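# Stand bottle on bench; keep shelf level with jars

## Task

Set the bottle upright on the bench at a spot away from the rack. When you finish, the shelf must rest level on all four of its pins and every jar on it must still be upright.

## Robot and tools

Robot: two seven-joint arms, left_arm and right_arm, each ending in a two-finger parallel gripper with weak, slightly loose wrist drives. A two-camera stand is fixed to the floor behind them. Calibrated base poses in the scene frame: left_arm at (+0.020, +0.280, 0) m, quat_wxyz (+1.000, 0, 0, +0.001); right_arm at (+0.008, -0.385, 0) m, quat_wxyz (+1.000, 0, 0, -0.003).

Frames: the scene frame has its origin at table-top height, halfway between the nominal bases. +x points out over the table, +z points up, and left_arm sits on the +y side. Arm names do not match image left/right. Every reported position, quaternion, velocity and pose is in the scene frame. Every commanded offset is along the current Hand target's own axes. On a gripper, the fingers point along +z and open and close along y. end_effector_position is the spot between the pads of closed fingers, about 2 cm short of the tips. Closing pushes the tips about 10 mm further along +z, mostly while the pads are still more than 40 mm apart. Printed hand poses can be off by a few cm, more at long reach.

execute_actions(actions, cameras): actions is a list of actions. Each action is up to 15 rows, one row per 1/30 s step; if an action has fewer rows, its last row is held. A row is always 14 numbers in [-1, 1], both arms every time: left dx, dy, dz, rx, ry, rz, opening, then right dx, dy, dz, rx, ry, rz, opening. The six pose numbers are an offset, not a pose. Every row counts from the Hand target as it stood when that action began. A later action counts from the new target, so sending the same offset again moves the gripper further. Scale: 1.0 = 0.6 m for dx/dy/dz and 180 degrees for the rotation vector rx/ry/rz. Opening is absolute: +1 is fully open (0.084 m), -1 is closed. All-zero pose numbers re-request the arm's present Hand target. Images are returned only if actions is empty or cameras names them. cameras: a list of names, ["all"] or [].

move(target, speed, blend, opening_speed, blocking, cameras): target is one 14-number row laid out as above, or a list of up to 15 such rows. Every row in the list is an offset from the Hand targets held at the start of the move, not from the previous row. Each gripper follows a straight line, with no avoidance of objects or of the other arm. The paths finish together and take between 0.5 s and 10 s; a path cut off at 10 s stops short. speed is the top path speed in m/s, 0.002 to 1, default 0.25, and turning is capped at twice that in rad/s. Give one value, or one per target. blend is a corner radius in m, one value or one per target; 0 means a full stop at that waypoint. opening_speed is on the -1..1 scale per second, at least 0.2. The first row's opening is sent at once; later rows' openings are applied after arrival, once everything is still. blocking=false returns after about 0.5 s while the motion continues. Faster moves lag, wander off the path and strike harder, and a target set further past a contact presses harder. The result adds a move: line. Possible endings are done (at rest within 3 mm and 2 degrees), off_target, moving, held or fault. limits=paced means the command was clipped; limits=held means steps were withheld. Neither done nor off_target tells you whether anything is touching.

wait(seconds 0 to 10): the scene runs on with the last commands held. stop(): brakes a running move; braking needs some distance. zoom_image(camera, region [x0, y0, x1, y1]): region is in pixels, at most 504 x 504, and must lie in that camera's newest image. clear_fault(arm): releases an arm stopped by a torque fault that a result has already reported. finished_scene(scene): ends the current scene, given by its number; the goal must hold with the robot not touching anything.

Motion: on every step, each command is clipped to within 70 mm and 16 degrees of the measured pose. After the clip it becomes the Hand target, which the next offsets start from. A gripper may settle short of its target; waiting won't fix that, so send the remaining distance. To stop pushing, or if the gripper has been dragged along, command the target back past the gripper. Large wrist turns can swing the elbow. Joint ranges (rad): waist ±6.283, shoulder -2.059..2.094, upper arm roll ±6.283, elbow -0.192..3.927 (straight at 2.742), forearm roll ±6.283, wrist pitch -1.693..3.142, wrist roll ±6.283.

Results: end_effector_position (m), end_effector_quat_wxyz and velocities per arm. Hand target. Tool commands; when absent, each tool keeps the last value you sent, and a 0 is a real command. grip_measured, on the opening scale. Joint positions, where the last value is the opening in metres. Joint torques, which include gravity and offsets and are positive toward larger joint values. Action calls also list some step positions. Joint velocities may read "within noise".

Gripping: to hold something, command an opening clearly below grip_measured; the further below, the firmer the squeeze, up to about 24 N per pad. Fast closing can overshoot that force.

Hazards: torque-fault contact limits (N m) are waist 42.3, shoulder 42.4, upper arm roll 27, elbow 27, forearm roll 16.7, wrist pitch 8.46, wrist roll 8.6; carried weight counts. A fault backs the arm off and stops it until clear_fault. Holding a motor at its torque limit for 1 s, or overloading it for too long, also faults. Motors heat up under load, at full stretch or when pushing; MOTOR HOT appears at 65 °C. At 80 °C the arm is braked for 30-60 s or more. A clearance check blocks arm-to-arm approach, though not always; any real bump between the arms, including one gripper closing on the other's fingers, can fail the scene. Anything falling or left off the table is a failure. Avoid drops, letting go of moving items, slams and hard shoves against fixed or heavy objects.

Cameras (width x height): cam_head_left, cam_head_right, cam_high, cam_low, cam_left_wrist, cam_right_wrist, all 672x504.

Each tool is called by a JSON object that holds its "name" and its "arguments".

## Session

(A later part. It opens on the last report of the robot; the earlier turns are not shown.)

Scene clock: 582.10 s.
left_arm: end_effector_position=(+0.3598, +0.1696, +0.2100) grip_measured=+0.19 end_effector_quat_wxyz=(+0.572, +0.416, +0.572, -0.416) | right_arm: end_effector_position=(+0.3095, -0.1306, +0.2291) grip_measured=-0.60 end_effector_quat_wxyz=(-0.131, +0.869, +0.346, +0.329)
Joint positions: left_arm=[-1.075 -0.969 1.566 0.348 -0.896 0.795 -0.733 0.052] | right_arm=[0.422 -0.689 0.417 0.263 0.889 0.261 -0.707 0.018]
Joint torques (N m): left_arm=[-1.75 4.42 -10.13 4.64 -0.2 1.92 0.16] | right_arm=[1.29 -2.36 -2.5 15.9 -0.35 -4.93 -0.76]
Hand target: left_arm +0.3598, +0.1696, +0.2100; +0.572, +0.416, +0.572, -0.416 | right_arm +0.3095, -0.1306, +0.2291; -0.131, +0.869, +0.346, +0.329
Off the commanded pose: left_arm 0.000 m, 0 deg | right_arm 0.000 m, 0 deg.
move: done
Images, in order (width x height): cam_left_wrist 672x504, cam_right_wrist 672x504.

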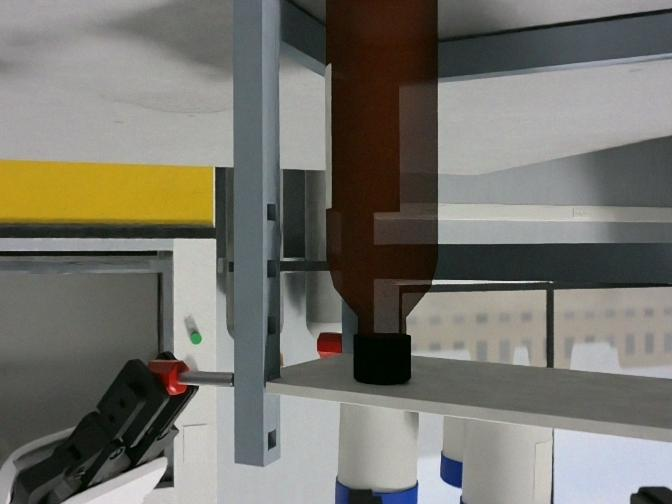

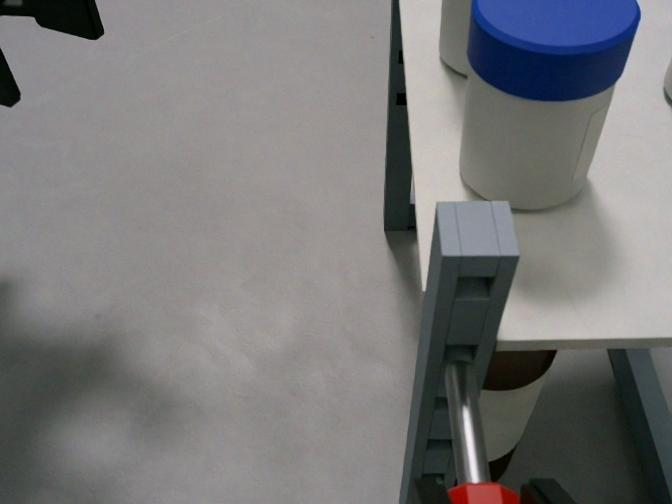

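{"name": "move", "arguments": {"target": [0, 0, 0, 0, 0, 0, 0.2, 0.0212, 0.0, 0.0188, 0, 0, 0, -1.0], "speed": 0.04, "cameras": ["cam_left_wrist", "cam_right_wrist"]}}

{"name": "zoom_image", "arguments": {"camera": "cam_left_wrist", "region": [160, 330, 300, 450]}}

{"name": "zoom_image", "arguments": {"camera": "cam_right_wrist", "region": [400, 330, 540, 504]}}

Scene clock: 599.17 s.
left_arm: end_effector_position=(+0.3598, +0.1696, +0.2100) grip_measured=+0.19 end_effector_quat_wxyz=(+0.572, +0.416, +0.572, -0.416) | right_arm: end_effector_position=(+0.3218, -0.1189, +0.2291) grip_measured=-0.60 end_effector_quat_wxyz=(-0.131, +0.869, +0.346, +0.329)
Joint positions: left_arm=[-1.075 -0.969 1.566 0.348 -0.896 0.795 -0.733 0.052] | right_arm=[0.416 -0.601 0.422 0.315 0.895 0.217 -0.721 0.018]
Joint torques (N m): left_arm=[-1.53 4.63 -10.21 4.65 -0.3 1.9 0.17] | right_arm=[0.8 -3.44 -0.15 19.31 0.16 -3.87 -0.97]
Hand target: left_arm +0.3598, +0.1696, +0.2100; +0.572, +0.416, +0.572, -0.416 | right_arm +0.3218, -0.1189, +0.2291; -0.131, +0.869, +0.346, +0.329
Off the commanded pose: left_arm 0.000 m, 0 deg | right_arm 0.000 m, 0 deg.
move: done
Images, in order (width x height): cam_left_wrist 672x504, cam_right_wrist 672x504.

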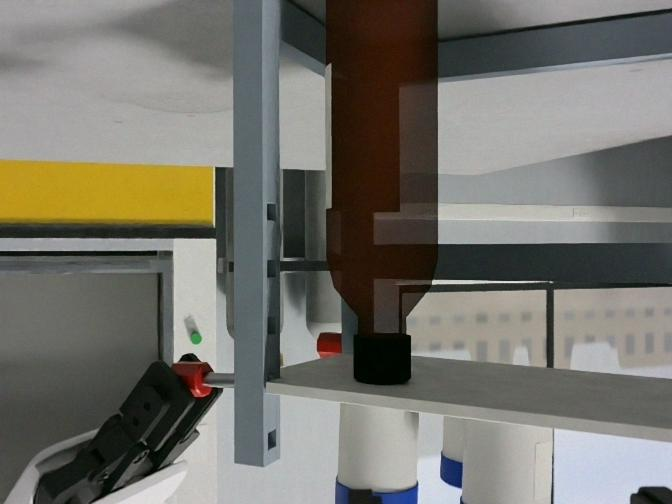

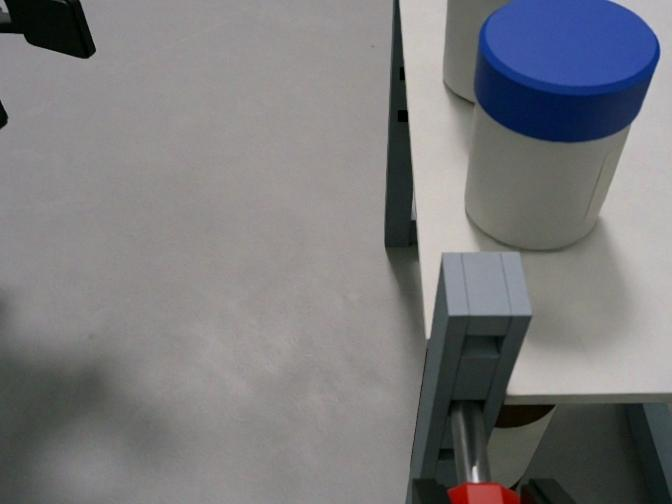

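Scaled by 3.600 from the camera's 672x504 image, which has a finer 960x720 frame.

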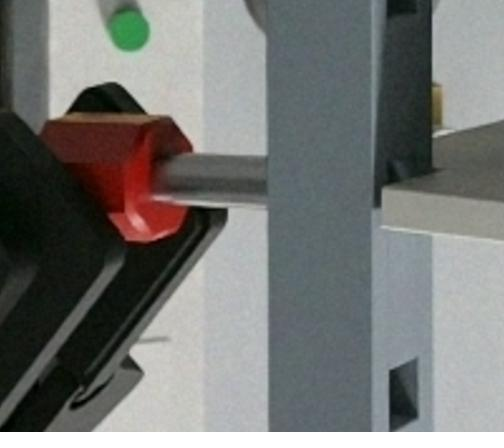

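Scaled by 2.897 from the camera's 672x504 image, which has a finer 960x720 frame.

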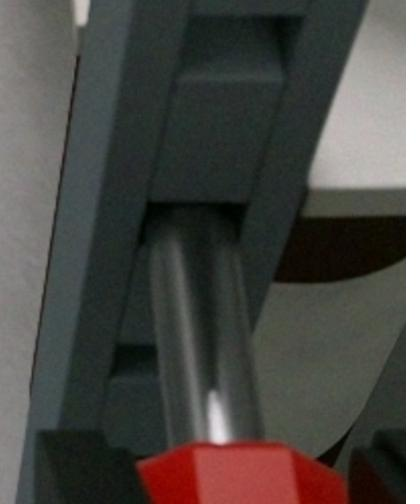

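{"name": "move", "arguments": {"target": [0.035, -0.0207, 0.3183, 0, 0, 0, 0.2, 0, 0, 0, 0, 0, 0, -1.0], "speed": 0.15, "cameras": ["cam_high", "cam_low", "cam_left_wrist"]}}

{"name": "zoom_image", "arguments": {"camera": "cam_low", "region": [300, 80, 480, 200]}}

Scene clock: 648.23 s.
left_arm: end_effector_position=(+0.4068, -0.0159, +0.1890) grip_measured=+0.19 end_effector_quat_wxyz=(+0.572, +0.416, +0.572, -0.416) | right_arm: end_effector_position=(+0.3218, -0.1189, +0.2291) grip_measured=-0.60 end_effector_quat_wxyz=(-0.131, +0.869, +0.346, +0.329)
Joint positions: left_arm=[-1.946 -1.217 1.648 0.62 -1.808 0.331 0.08 0.052] | right_arm=[0.417 -0.601 0.422 0.315 0.895 0.217 -0.721 0.018]
Joint torques (N m): left_arm=[-2.02 14.18 -14.6 3.43 -1.08 2.67 0.31] | right_arm=[2.68 -3.4 -0.98 19.01 0.02 -3.87 -0.99]
Hand target: left_arm +0.4068, -0.0159, +0.1890; +0.572, +0.416, +0.572, -0.416 | right_arm +0.3218, -0.1189, +0.2291; -0.131, +0.869, +0.346, +0.329
Off the commanded pose: left_arm 0.000 m, 0 deg | right_arm 0.000 m, 0 deg.
move: done
Images, in order (width x height): cam_high 672x504, cam_low 672x504, cam_left_wrist 672x504.

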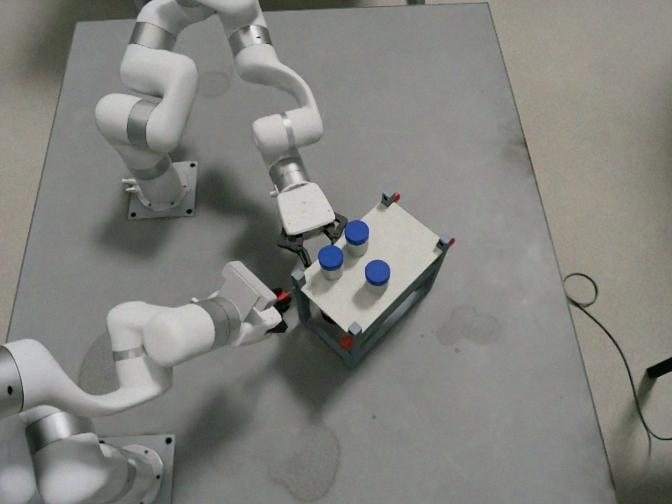

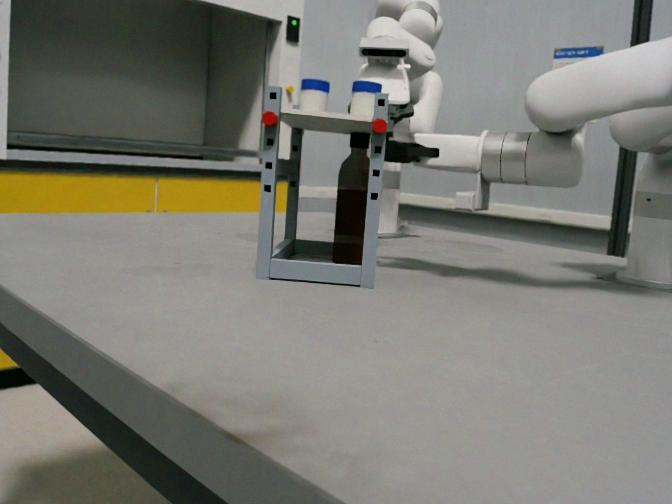

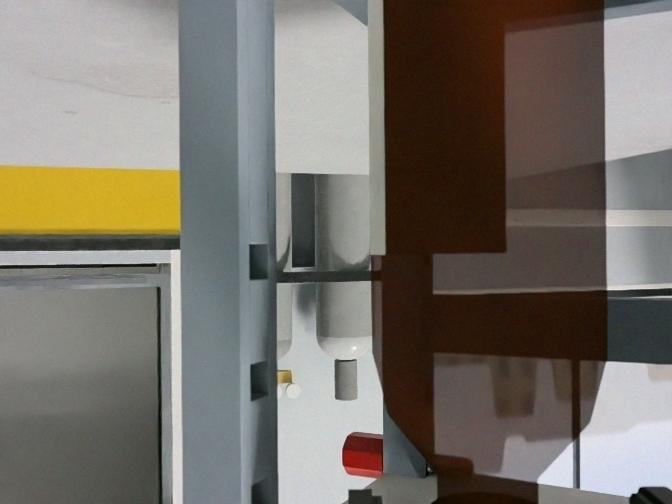

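Scaled by 2.800 from the camera's 672x504 image, which has a finer 960x720 frame.

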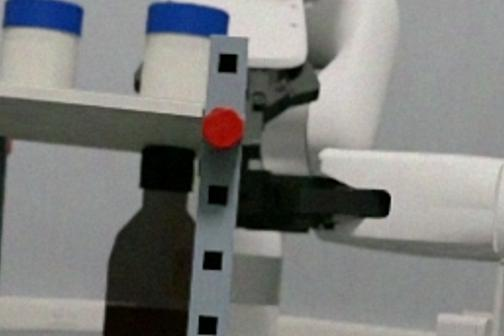

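{"name": "move", "arguments": {"target": [[-0.0033, 0.01, 0.1083, 0, 0, 0, 0.2, 0, 0, 0, 0, 0, 0, -1.0], [-0.0033, 0.01, 0.1083, 0, 0, 0, -1.0, 0, 0, 0, 0, 0, 0, -1.0]], "speed": 0.08, "opening_speed": 0.7, "cameras": ["cam_head_left", "cam_low", "cam_left_wrist", "cam_right_wrist"]}}

{"name": "zoom_image", "arguments": {"camera": "cam_low", "region": [300, 80, 440, 290]}}

{"name": "zoom_image", "arguments": {"camera": "cam_right_wrist", "region": [400, 324, 580, 504]}}

Scene clock: 693.73 s.
left_arm: end_effector_position=(+0.4325, -0.0759, +0.1910) grip_measured=-0.21 end_effector_quat_wxyz=(+0.572, +0.416, +0.572, -0.416) | right_arm: end_effector_position=(+0.3218, -0.1189, +0.2291) grip_measured=-0.60 end_effector_quat_wxyz=(-0.131, +0.869, +0.346, +0.329)
Joint positions: left_arm=[-2.209 -1.181 1.705 0.799 -2.015 0.372 0.227 0.035] | right_arm=[0.417 -0.601 0.422 0.315 0.895 0.217 -0.721 0.018]
Joint torques (N m): left_arm=[0.88 16.96 -17.85 3.2 0.09 1.59 -0.25] | right_arm=[2.28 -4.08 -1.09 17.25 -0.78 -2.69 -0.84]
Hand target: left_arm +0.4325, -0.0759, +0.1909; +0.572, +0.416, +0.572, -0.416 | right_arm +0.3218, -0.1189, +0.2291; -0.131, +0.869, +0.346, +0.329
Off the commanded pose: left_arm 0.000 m, 0 deg | right_arm 0.000 m, 0 deg.
move: done
Images, in order (width x height): cam_head_left 672x504, cam_low 672x504, cam_left_wrist 672x504, cam_right_wrist 672x504.

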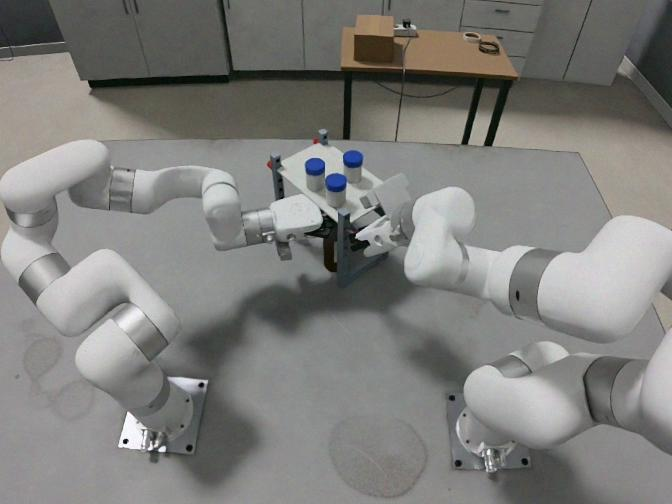

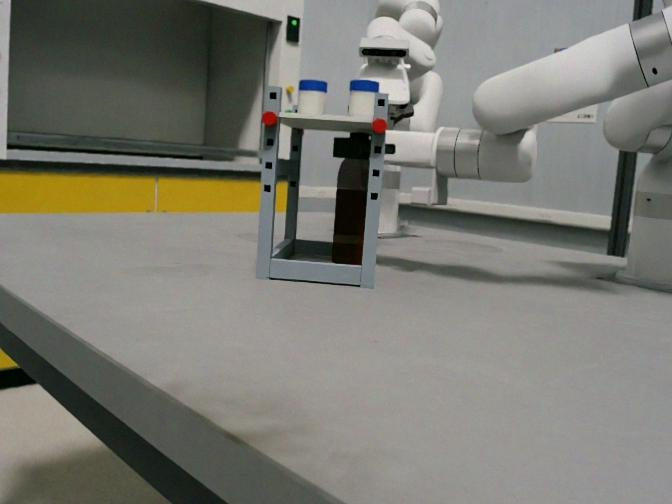

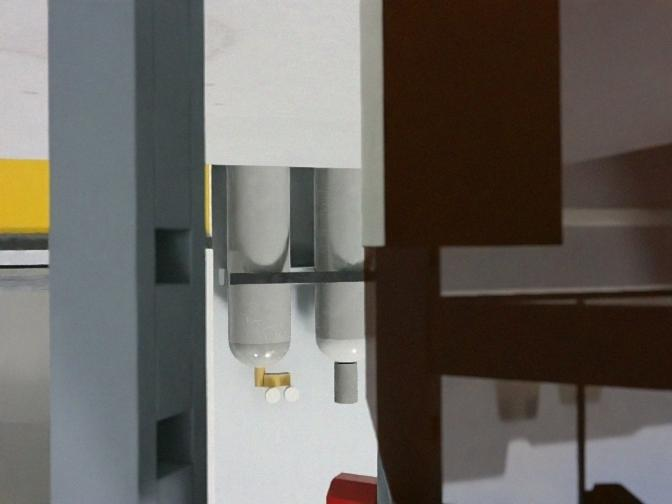

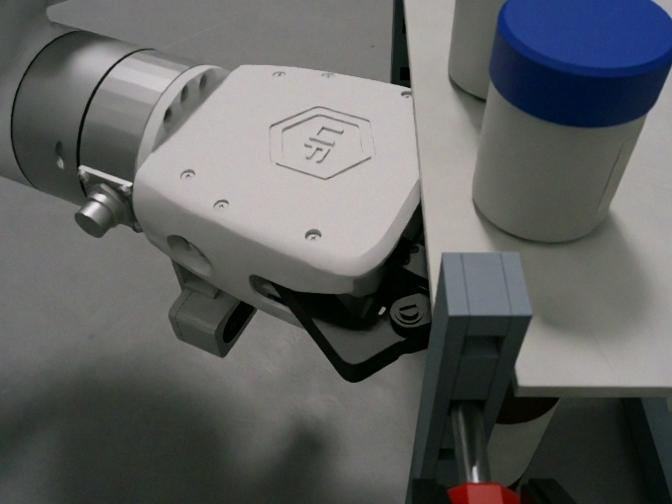

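Scaled by 2.400 from the camera's 672x504 image, which has a finer 960x720 frame.

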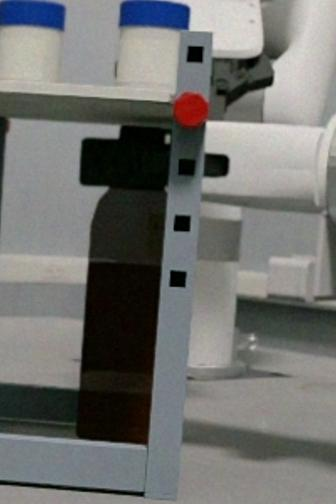

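Scaled by 2.800 from the camera's 672x504 image, which has a finer 960x720 frame.

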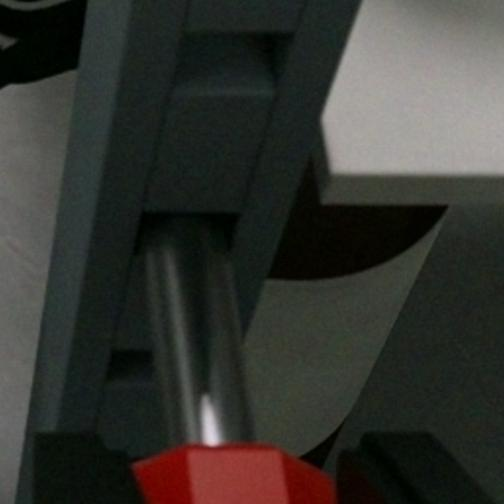

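{"name": "move", "arguments": {"target": [[0, 0, 0, 0, 0, 0, 0.1, 0, 0, 0, 0, 0, 0, -1.0], [-0.01, 0, -0.0133, 0, 0, 0, 0.1, 0, 0, 0, 0, 0, 0, -1.0], [-0.01, 0, -0.0133, 0, 0, 0, -1.0, 0, 0, 0, 0, 0, 0, -1.0]], "speed": 0.04, "opening_speed": 1.0, "cameras": ["cam_high", "cam_low", "cam_left_wrist", "cam_right_wrist"]}}

{"name": "zoom_image", "arguments": {"camera": "cam_low", "region": [300, 80, 440, 290]}}

{"name": "zoom_image", "arguments": {"camera": "cam_right_wrist", "region": [360, 184, 560, 404]}}

Scene clock: 753.50 s.
left_arm: end_effector_position=(+0.4301, -0.0683, +0.1969) grip_measured=-0.30 end_effector_quat_wxyz=(+0.572, +0.416, +0.572, -0.416) | right_arm: end_effector_position=(+0.3218, -0.1189, +0.2291) grip_measured=-0.60 end_effector_quat_wxyz=(-0.131, +0.869, +0.346, +0.329)
Joint positions: left_arm=[-2.172 -1.179 1.68 0.777 -2.001 0.358 0.205 0.031] | right_arm=[0.417 -0.601 0.422 0.315 0.895 0.217 -0.721 0.018]
Joint torques (N m): left_arm=[1.87 12.38 -17.15 4.19 0.31 1.18 -0.38] | right_arm=[1.33 -4.14 -1.08 17.47 -1 -1.51 -0.37]
Hand target: left_arm +0.4301, -0.0683, +0.1969; +0.572, +0.416, +0.572, -0.416 | right_arm +0.3218, -0.1189, +0.2291; -0.131, +0.869, +0.346, +0.329
Off the commanded pose: left_arm 0.000 m, 0 deg | right_arm 0.000 m, 0 deg.
move: done
Images, in order (width x height): cam_high 672x504, cam_low 672x504, cam_left_wrist 672x504, cam_right_wrist 672x504.

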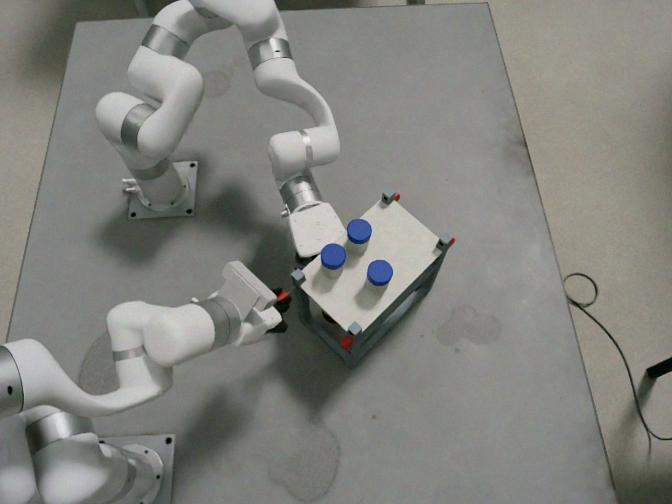

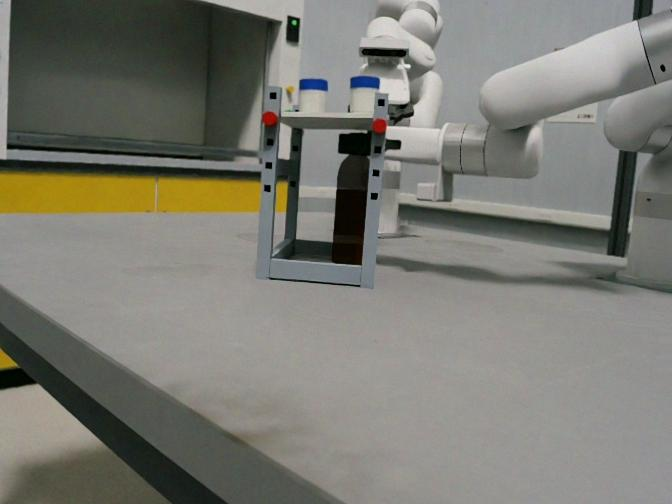

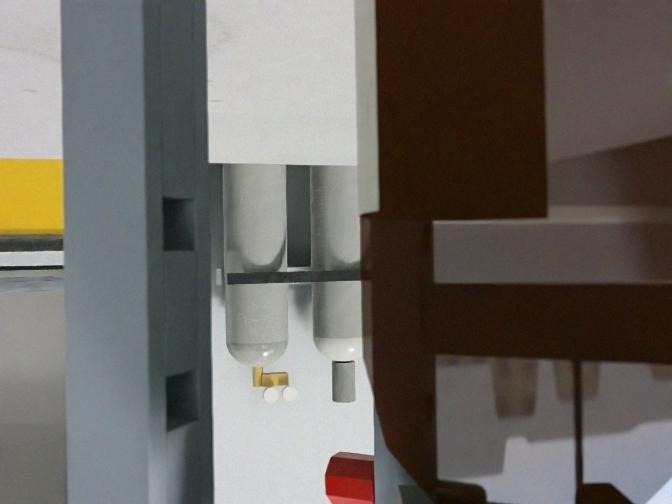

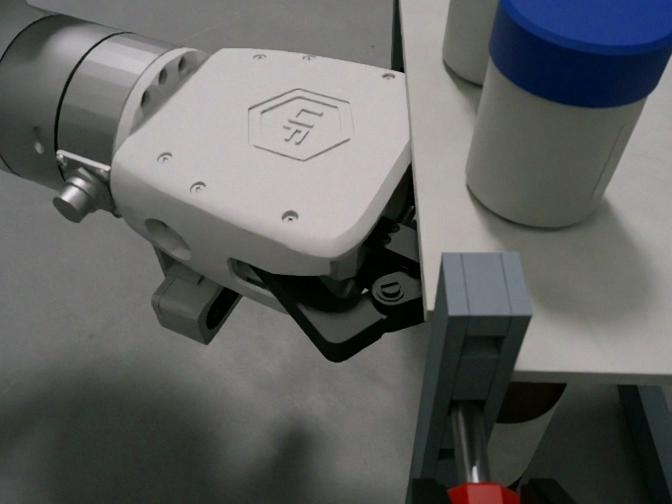

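Scaled by 2.400 from the camera's 672x504 image, which has a finer 960x720 frame.

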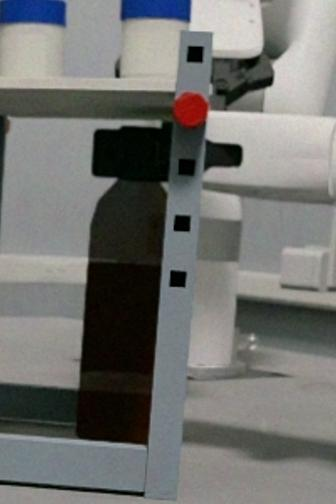

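Scaled by 2.291 from the camera's 672x504 image, which has a finer 960x720 frame.

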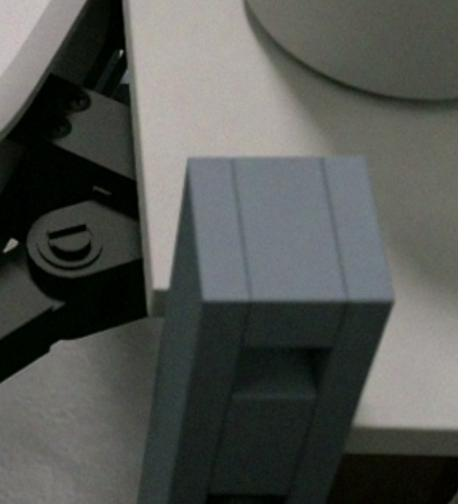

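{"name": "move", "arguments": {"target": [0, 0, 0, 0, 0, 0, -1.0, 0.0275, 0, 0.0243, 0, 0, 0, -1.0], "speed": 0.03, "cameras": ["cam_high", "cam_low", "cam_right_wrist"]}}

{"name": "zoom_image", "arguments": {"camera": "cam_right_wrist", "region": [400, 304, 600, 504]}}

{"name": "zoom_image", "arguments": {"camera": "cam_high", "region": [250, 230, 350, 330]}}

Scene clock: 790.30 s.
left_arm: end_effector_position=(+0.4301, -0.0683, +0.1969) grip_measured=-0.30 end_effector_quat_wxyz=(+0.572, +0.416, +0.572, -0.416) | right_arm: end_effector_position=(+0.3378, -0.1038, +0.2290) grip_measured=-0.60 end_effector_quat_wxyz=(-0.131, +0.869, +0.346, +0.329)
Joint positions: left_arm=[-2.172 -1.179 1.68 0.777 -2.001 0.358 0.205 0.031] | right_arm=[0.403 -0.498 0.433 0.382 0.889 0.173 -0.729 0.018]
Joint torques (N m): left_arm=[-0.01 11.78 -17.45 4.25 0.16 2.49 -0.29] | right_arm=[-1.02 -6.32 -1.22 22.33 -1.79 -7.41 -0.8]
Hand target: left_arm +0.4301, -0.0683, +0.1969; +0.572, +0.416, +0.572, -0.416 | right_arm +0.3378, -0.1038, +0.2291; -0.131, +0.869, +0.346, +0.329
Off the commanded pose: left_arm 0.000 m, 0 deg | right_arm 0.000 m, 0 deg.
move: done
Images, in order (width x height): cam_high 672x504, cam_low 672x504, cam_right_wrist 672x504.

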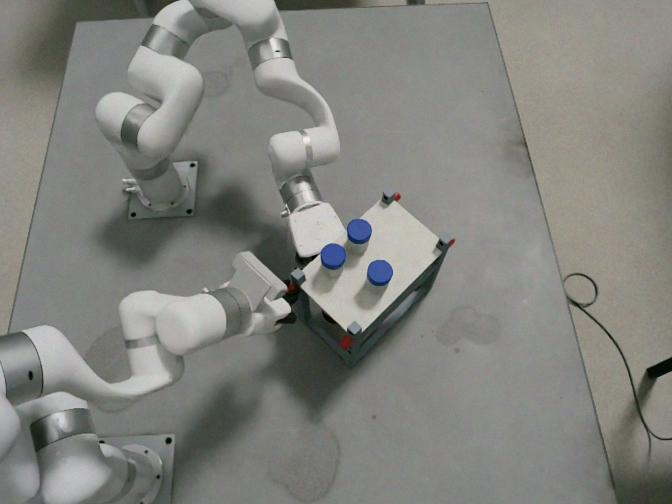

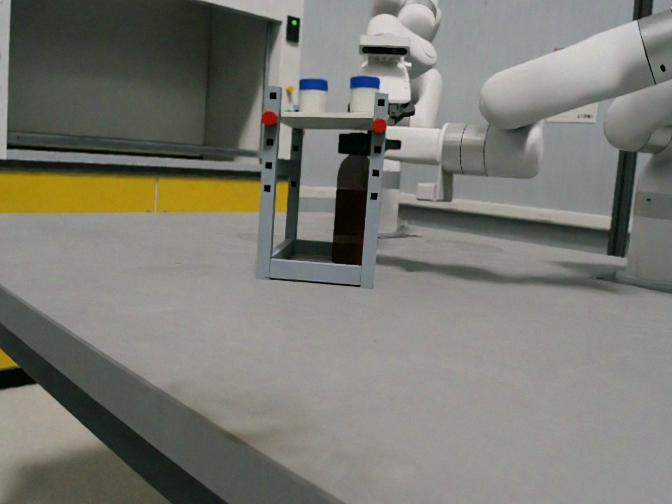

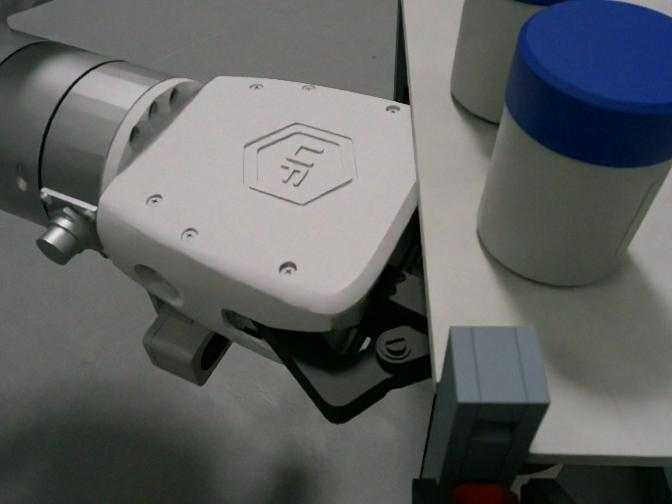

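Scaled by 2.520 from the camera's 672x504 image, which has a finer 960x720 frame.

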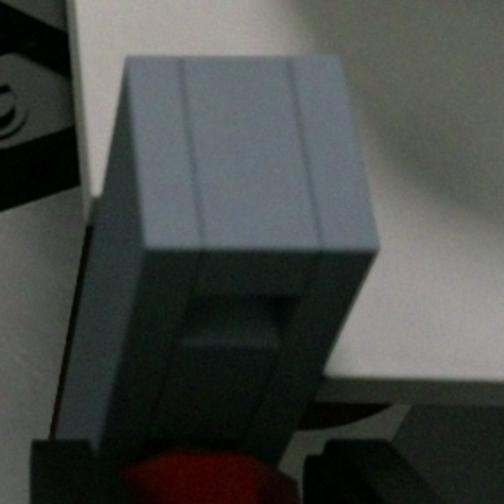

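Scaled by 5.040 from the camera's 672x504 image, which has a finer 960x720 frame.

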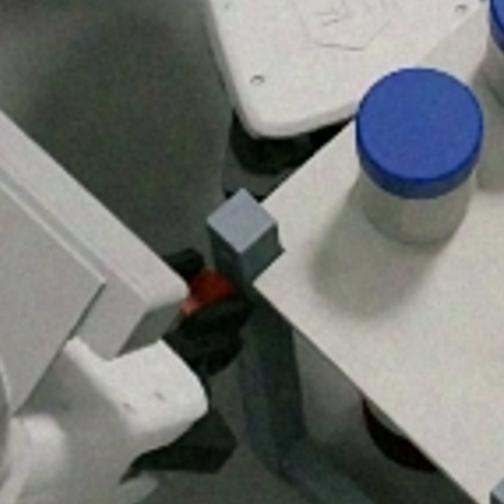

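{"name": "move", "arguments": {"target": [[0, 0, 0, 0, 0, 0, -1.0, 0.0025, 0, 0.0022, 0, 0, 0, -1.0], [0, 0, 0, 0, 0, 0, -1.0, 0.0025, 0, 0.0022, 0, 0, 0, -0.3], [0, 0, 0, 0, 0, 0, -1.0, -0.0624, 0, -0.0552, 0, 0, 0, -0.3]], "speed": [0.03, 0.05, 0.08], "opening_speed": 0.8, "cameras": ["cam_head_left", "cam_high", "cam_right_wrist"]}}

{"name": "zoom_image", "arguments": {"camera": "cam_right_wrist", "region": [380, 220, 560, 400]}}

{"name": "zoom_image", "arguments": {"camera": "cam_high", "region": [250, 230, 350, 330]}}

Scene clock: 814.47 s.
left_arm: end_effector_position=(+0.4301, -0.0683, +0.1969) grip_measured=-0.30 end_effector_quat_wxyz=(+0.572, +0.416, +0.572, -0.416) | right_arm: end_effector_position=(+0.3015, -0.1381, +0.2291) grip_measured=-0.32 end_effector_quat_wxyz=(-0.131, +0.869, +0.346, +0.329)
Joint positions: left_arm=[-2.172 -1.179 1.68 0.777 -2.001 0.358 0.205 0.031] | right_arm=[0.425 -0.75 0.413 0.23 0.881 0.293 -0.695 0.03]
Joint torques (N m): left_arm=[0.18 11.79 -18 4.28 -0.37 2.91 0.09] | right_arm=[-1.07 -3.06 -0.97 15.9 -1.16 -1.45 0.8]
Hand target: left_arm +0.4301, -0.0683, +0.1969; +0.572, +0.416, +0.572, -0.416 | right_arm +0.3015, -0.1381, +0.2291; -0.131, +0.869, +0.346, +0.329
Off the commanded pose: left_arm 0.000 m, 0 deg | right_arm 0.000 m, 0 deg.
move: done
Images, in order (width x height): cam_head_left 672x504, cam_high 672x504, cam_right_wrist 672x504.

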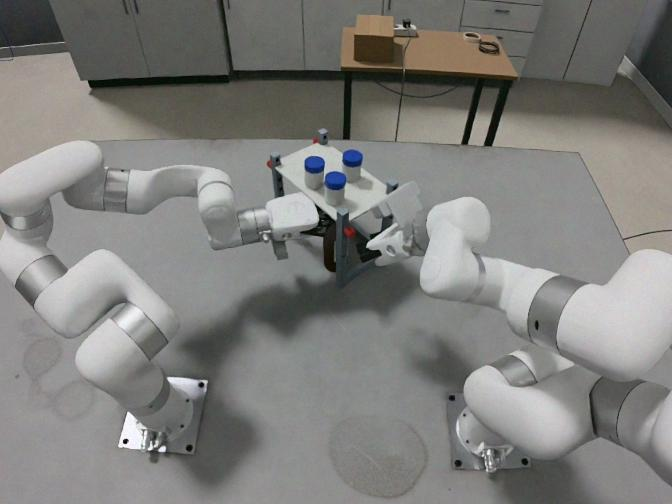

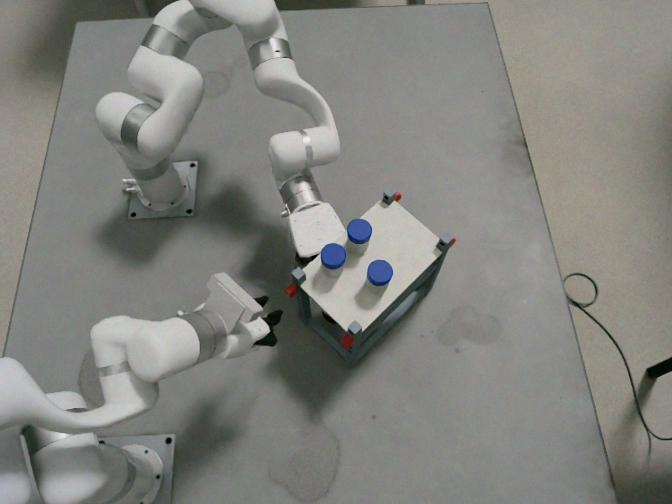

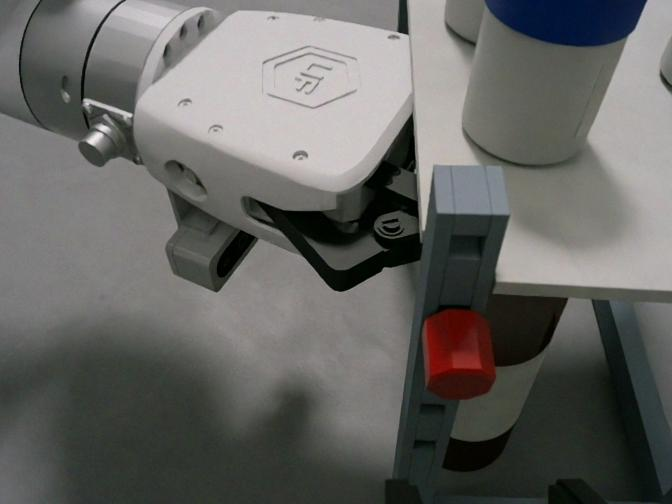

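Scaled by 2.800 from the camera's 672x504 image, which has a finer 960x720 frame.

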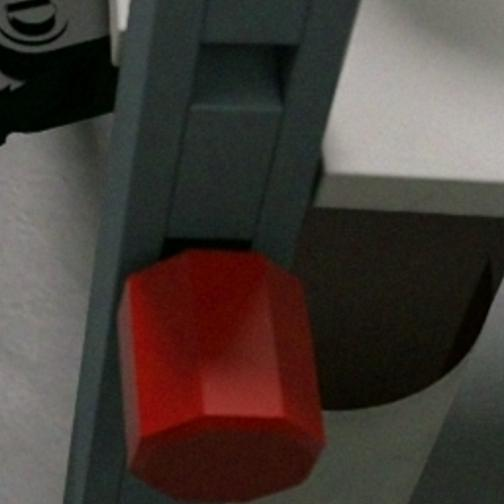

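Scaled by 5.040 from the camera's 672x504 image, which has a finer 960x720 frame.

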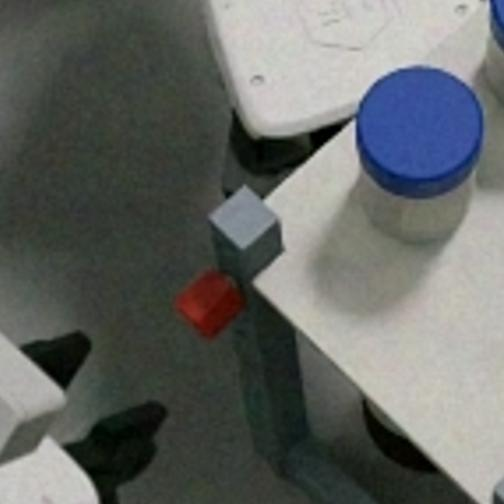

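{"name": "move", "arguments": {"target": [[0, 0, 0, 0, 0, 0, 0.0, 0, 0, 0, 0, 0, 0, -0.3], [0.0067, 0, 0, 0, 0, 0, 0.0, 0, 0, 0, 0, 0, 0, -0.3], [0.0067, 0, 0, 0, 0, 0, -1.0, 0, 0, 0, 0, 0, 0, -0.3]], "speed": 0.02, "opening_speed": 0.8, "cameras": ["cam_low", "cam_left_wrist", "cam_right_wrist"]}}

{"name": "zoom_image", "arguments": {"camera": "cam_low", "region": [240, 80, 420, 290]}}

{"name": "zoom_image", "arguments": {"camera": "cam_right_wrist", "region": [380, 220, 560, 400]}}

Scene clock: 837.20 s.
left_arm: end_effector_position=(+0.4301, -0.0683, +0.1929) grip_measured=-0.28 end_effector_quat_wxyz=(+0.572, +0.416, +0.572, -0.416) | right_arm: end_effector_position=(+0.3015, -0.1381, +0.2291) grip_measured=-0.32 end_effector_quat_wxyz=(-0.131, +0.869, +0.346, +0.329)
Joint positions: left_arm=[-2.176 -1.183 1.691 0.778 -1.995 0.363 0.21 0.032] | right_arm=[0.424 -0.75 0.413 0.23 0.881 0.293 -0.695 0.03]
Joint torques (N m): left_arm=[-0.11 12.87 -19.06 3.81 -0.1 3.01 0.03] | right_arm=[-1.46 -2.59 -1.15 16.7 -1.57 -1.63 0.87]
Hand target: left_arm +0.4301, -0.0683, +0.1929; +0.572, +0.416, +0.572, -0.416 | right_arm +0.3015, -0.1381, +0.2291; -0.131, +0.869, +0.346, +0.329
Off the commanded pose: left_arm 0.000 m, 0 deg | right_arm 0.000 m, 0 deg.
move: done
Images, in order (width x height): cam_low 672x504, cam_left_wrist 672x504, cam_right_wrist 672x504.

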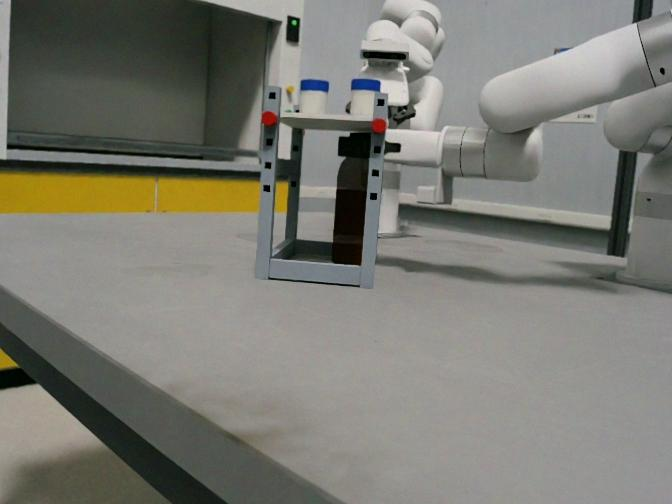

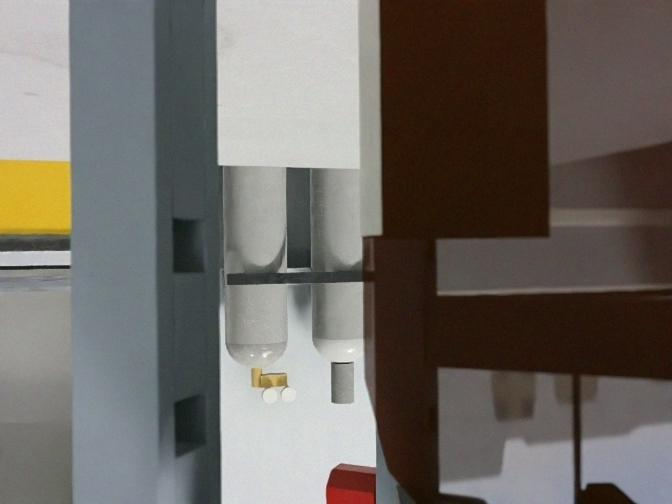

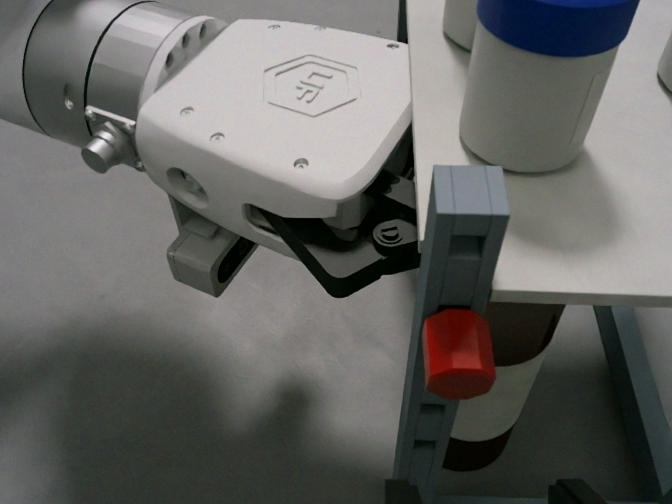

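Scaled by 2.400 from the camera's 672x504 image, which has a finer 960x720 frame.

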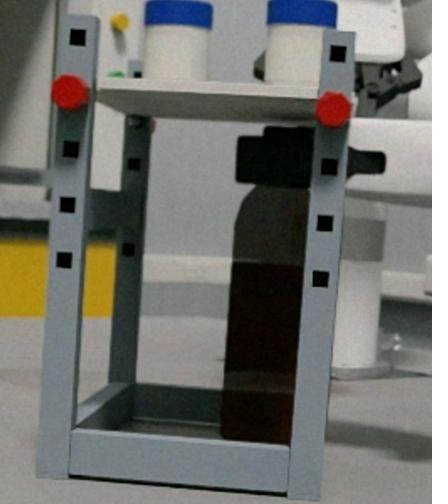

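Scaled by 2.800 from the camera's 672x504 image, which has a finer 960x720 frame.

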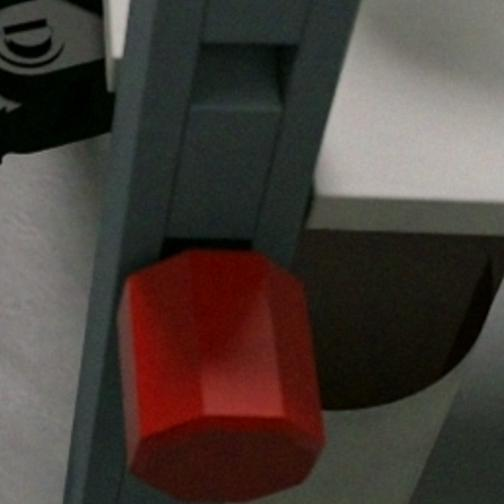

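{"name": "move", "arguments": {"target": [[-0.0017, 0, -0.15, 0, 0, 0, -1.0, 0, 0, 0, 0, 0, 0, -0.3], [-0.0017, 0.0647, -0.3615, 0, 0, 0, -1.0, 0, 0, 0, 0, 0, 0, -0.3]], "speed": [0.05, 0.08], "blend": 0.02, "cameras": ["all"]}}

{"name": "zoom_image", "arguments": {"camera": "cam_low", "region": [240, 80, 500, 310]}}

Scene clock: 858.83 s.
left_arm: end_effector_position=(+0.4002, +0.1500, +0.1939) grip_measured=-0.30 end_effector_quat_wxyz=(+0.572, +0.416, +0.572, -0.416) | right_arm: end_effector_position=(+0.3015, -0.1381, +0.2291) grip_measured=-0.32 end_effector_quat_wxyz=(-0.131, +0.869, +0.346, +0.329)
Joint positions: left_arm=[-1.343 -1.008 1.673 0.467 -0.989 0.698 -0.642 0.031] | right_arm=[0.424 -0.75 0.413 0.23 0.881 0.293 -0.695 0.03]
Joint torques (N m): left_arm=[1.9 10.21 -13.08 4.6 0.18 3.17 -0.7] | right_arm=[-1.33 -2.62 -1.41 16.88 -1.3 -1.64 0.79]
Hand target: left_arm +0.4002, +0.1500, +0.1939; +0.572, +0.416, +0.572, -0.416 | right_arm +0.3015, -0.1381, +0.2291; -0.131, +0.869, +0.346, +0.329
Off the commanded pose: left_arm 0.000 m, 0 deg | right_arm 0.000 m, 0 deg.
move: done

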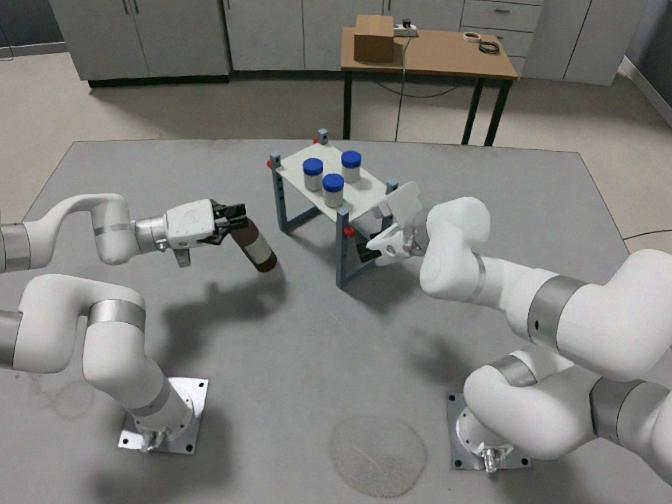

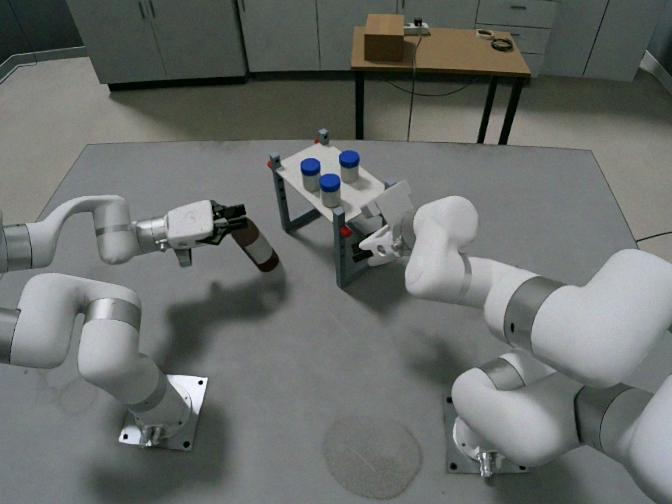

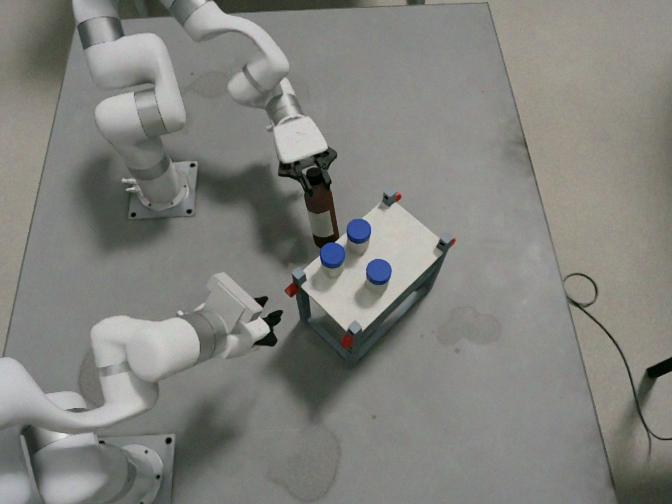

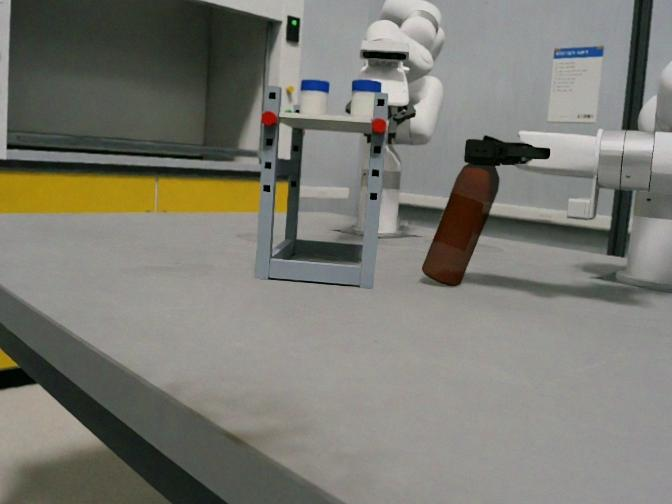

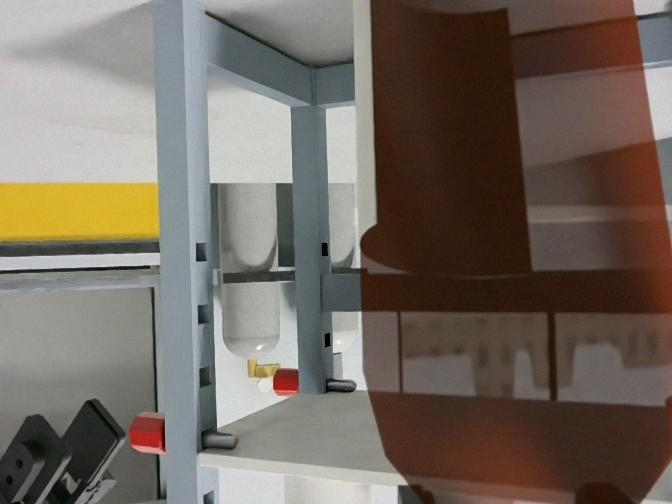

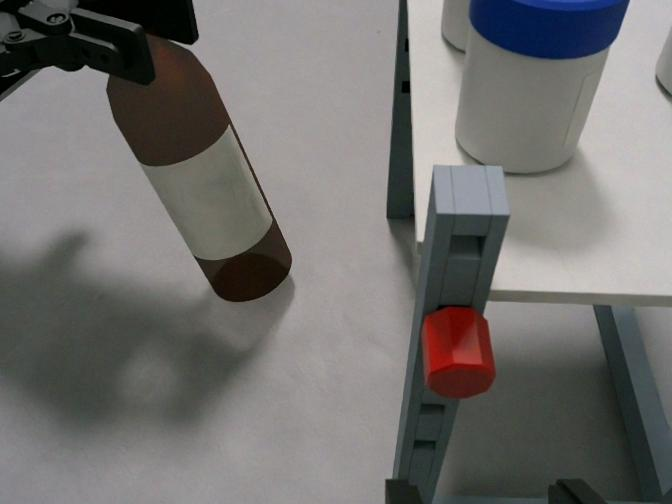

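Scaled by 1.938 from the camera's 672x504 image, which has a finer 960x720 frame.

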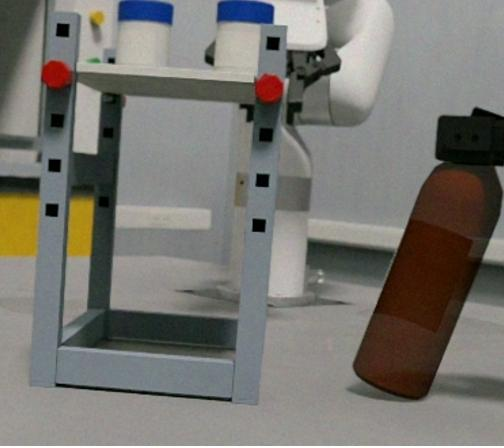

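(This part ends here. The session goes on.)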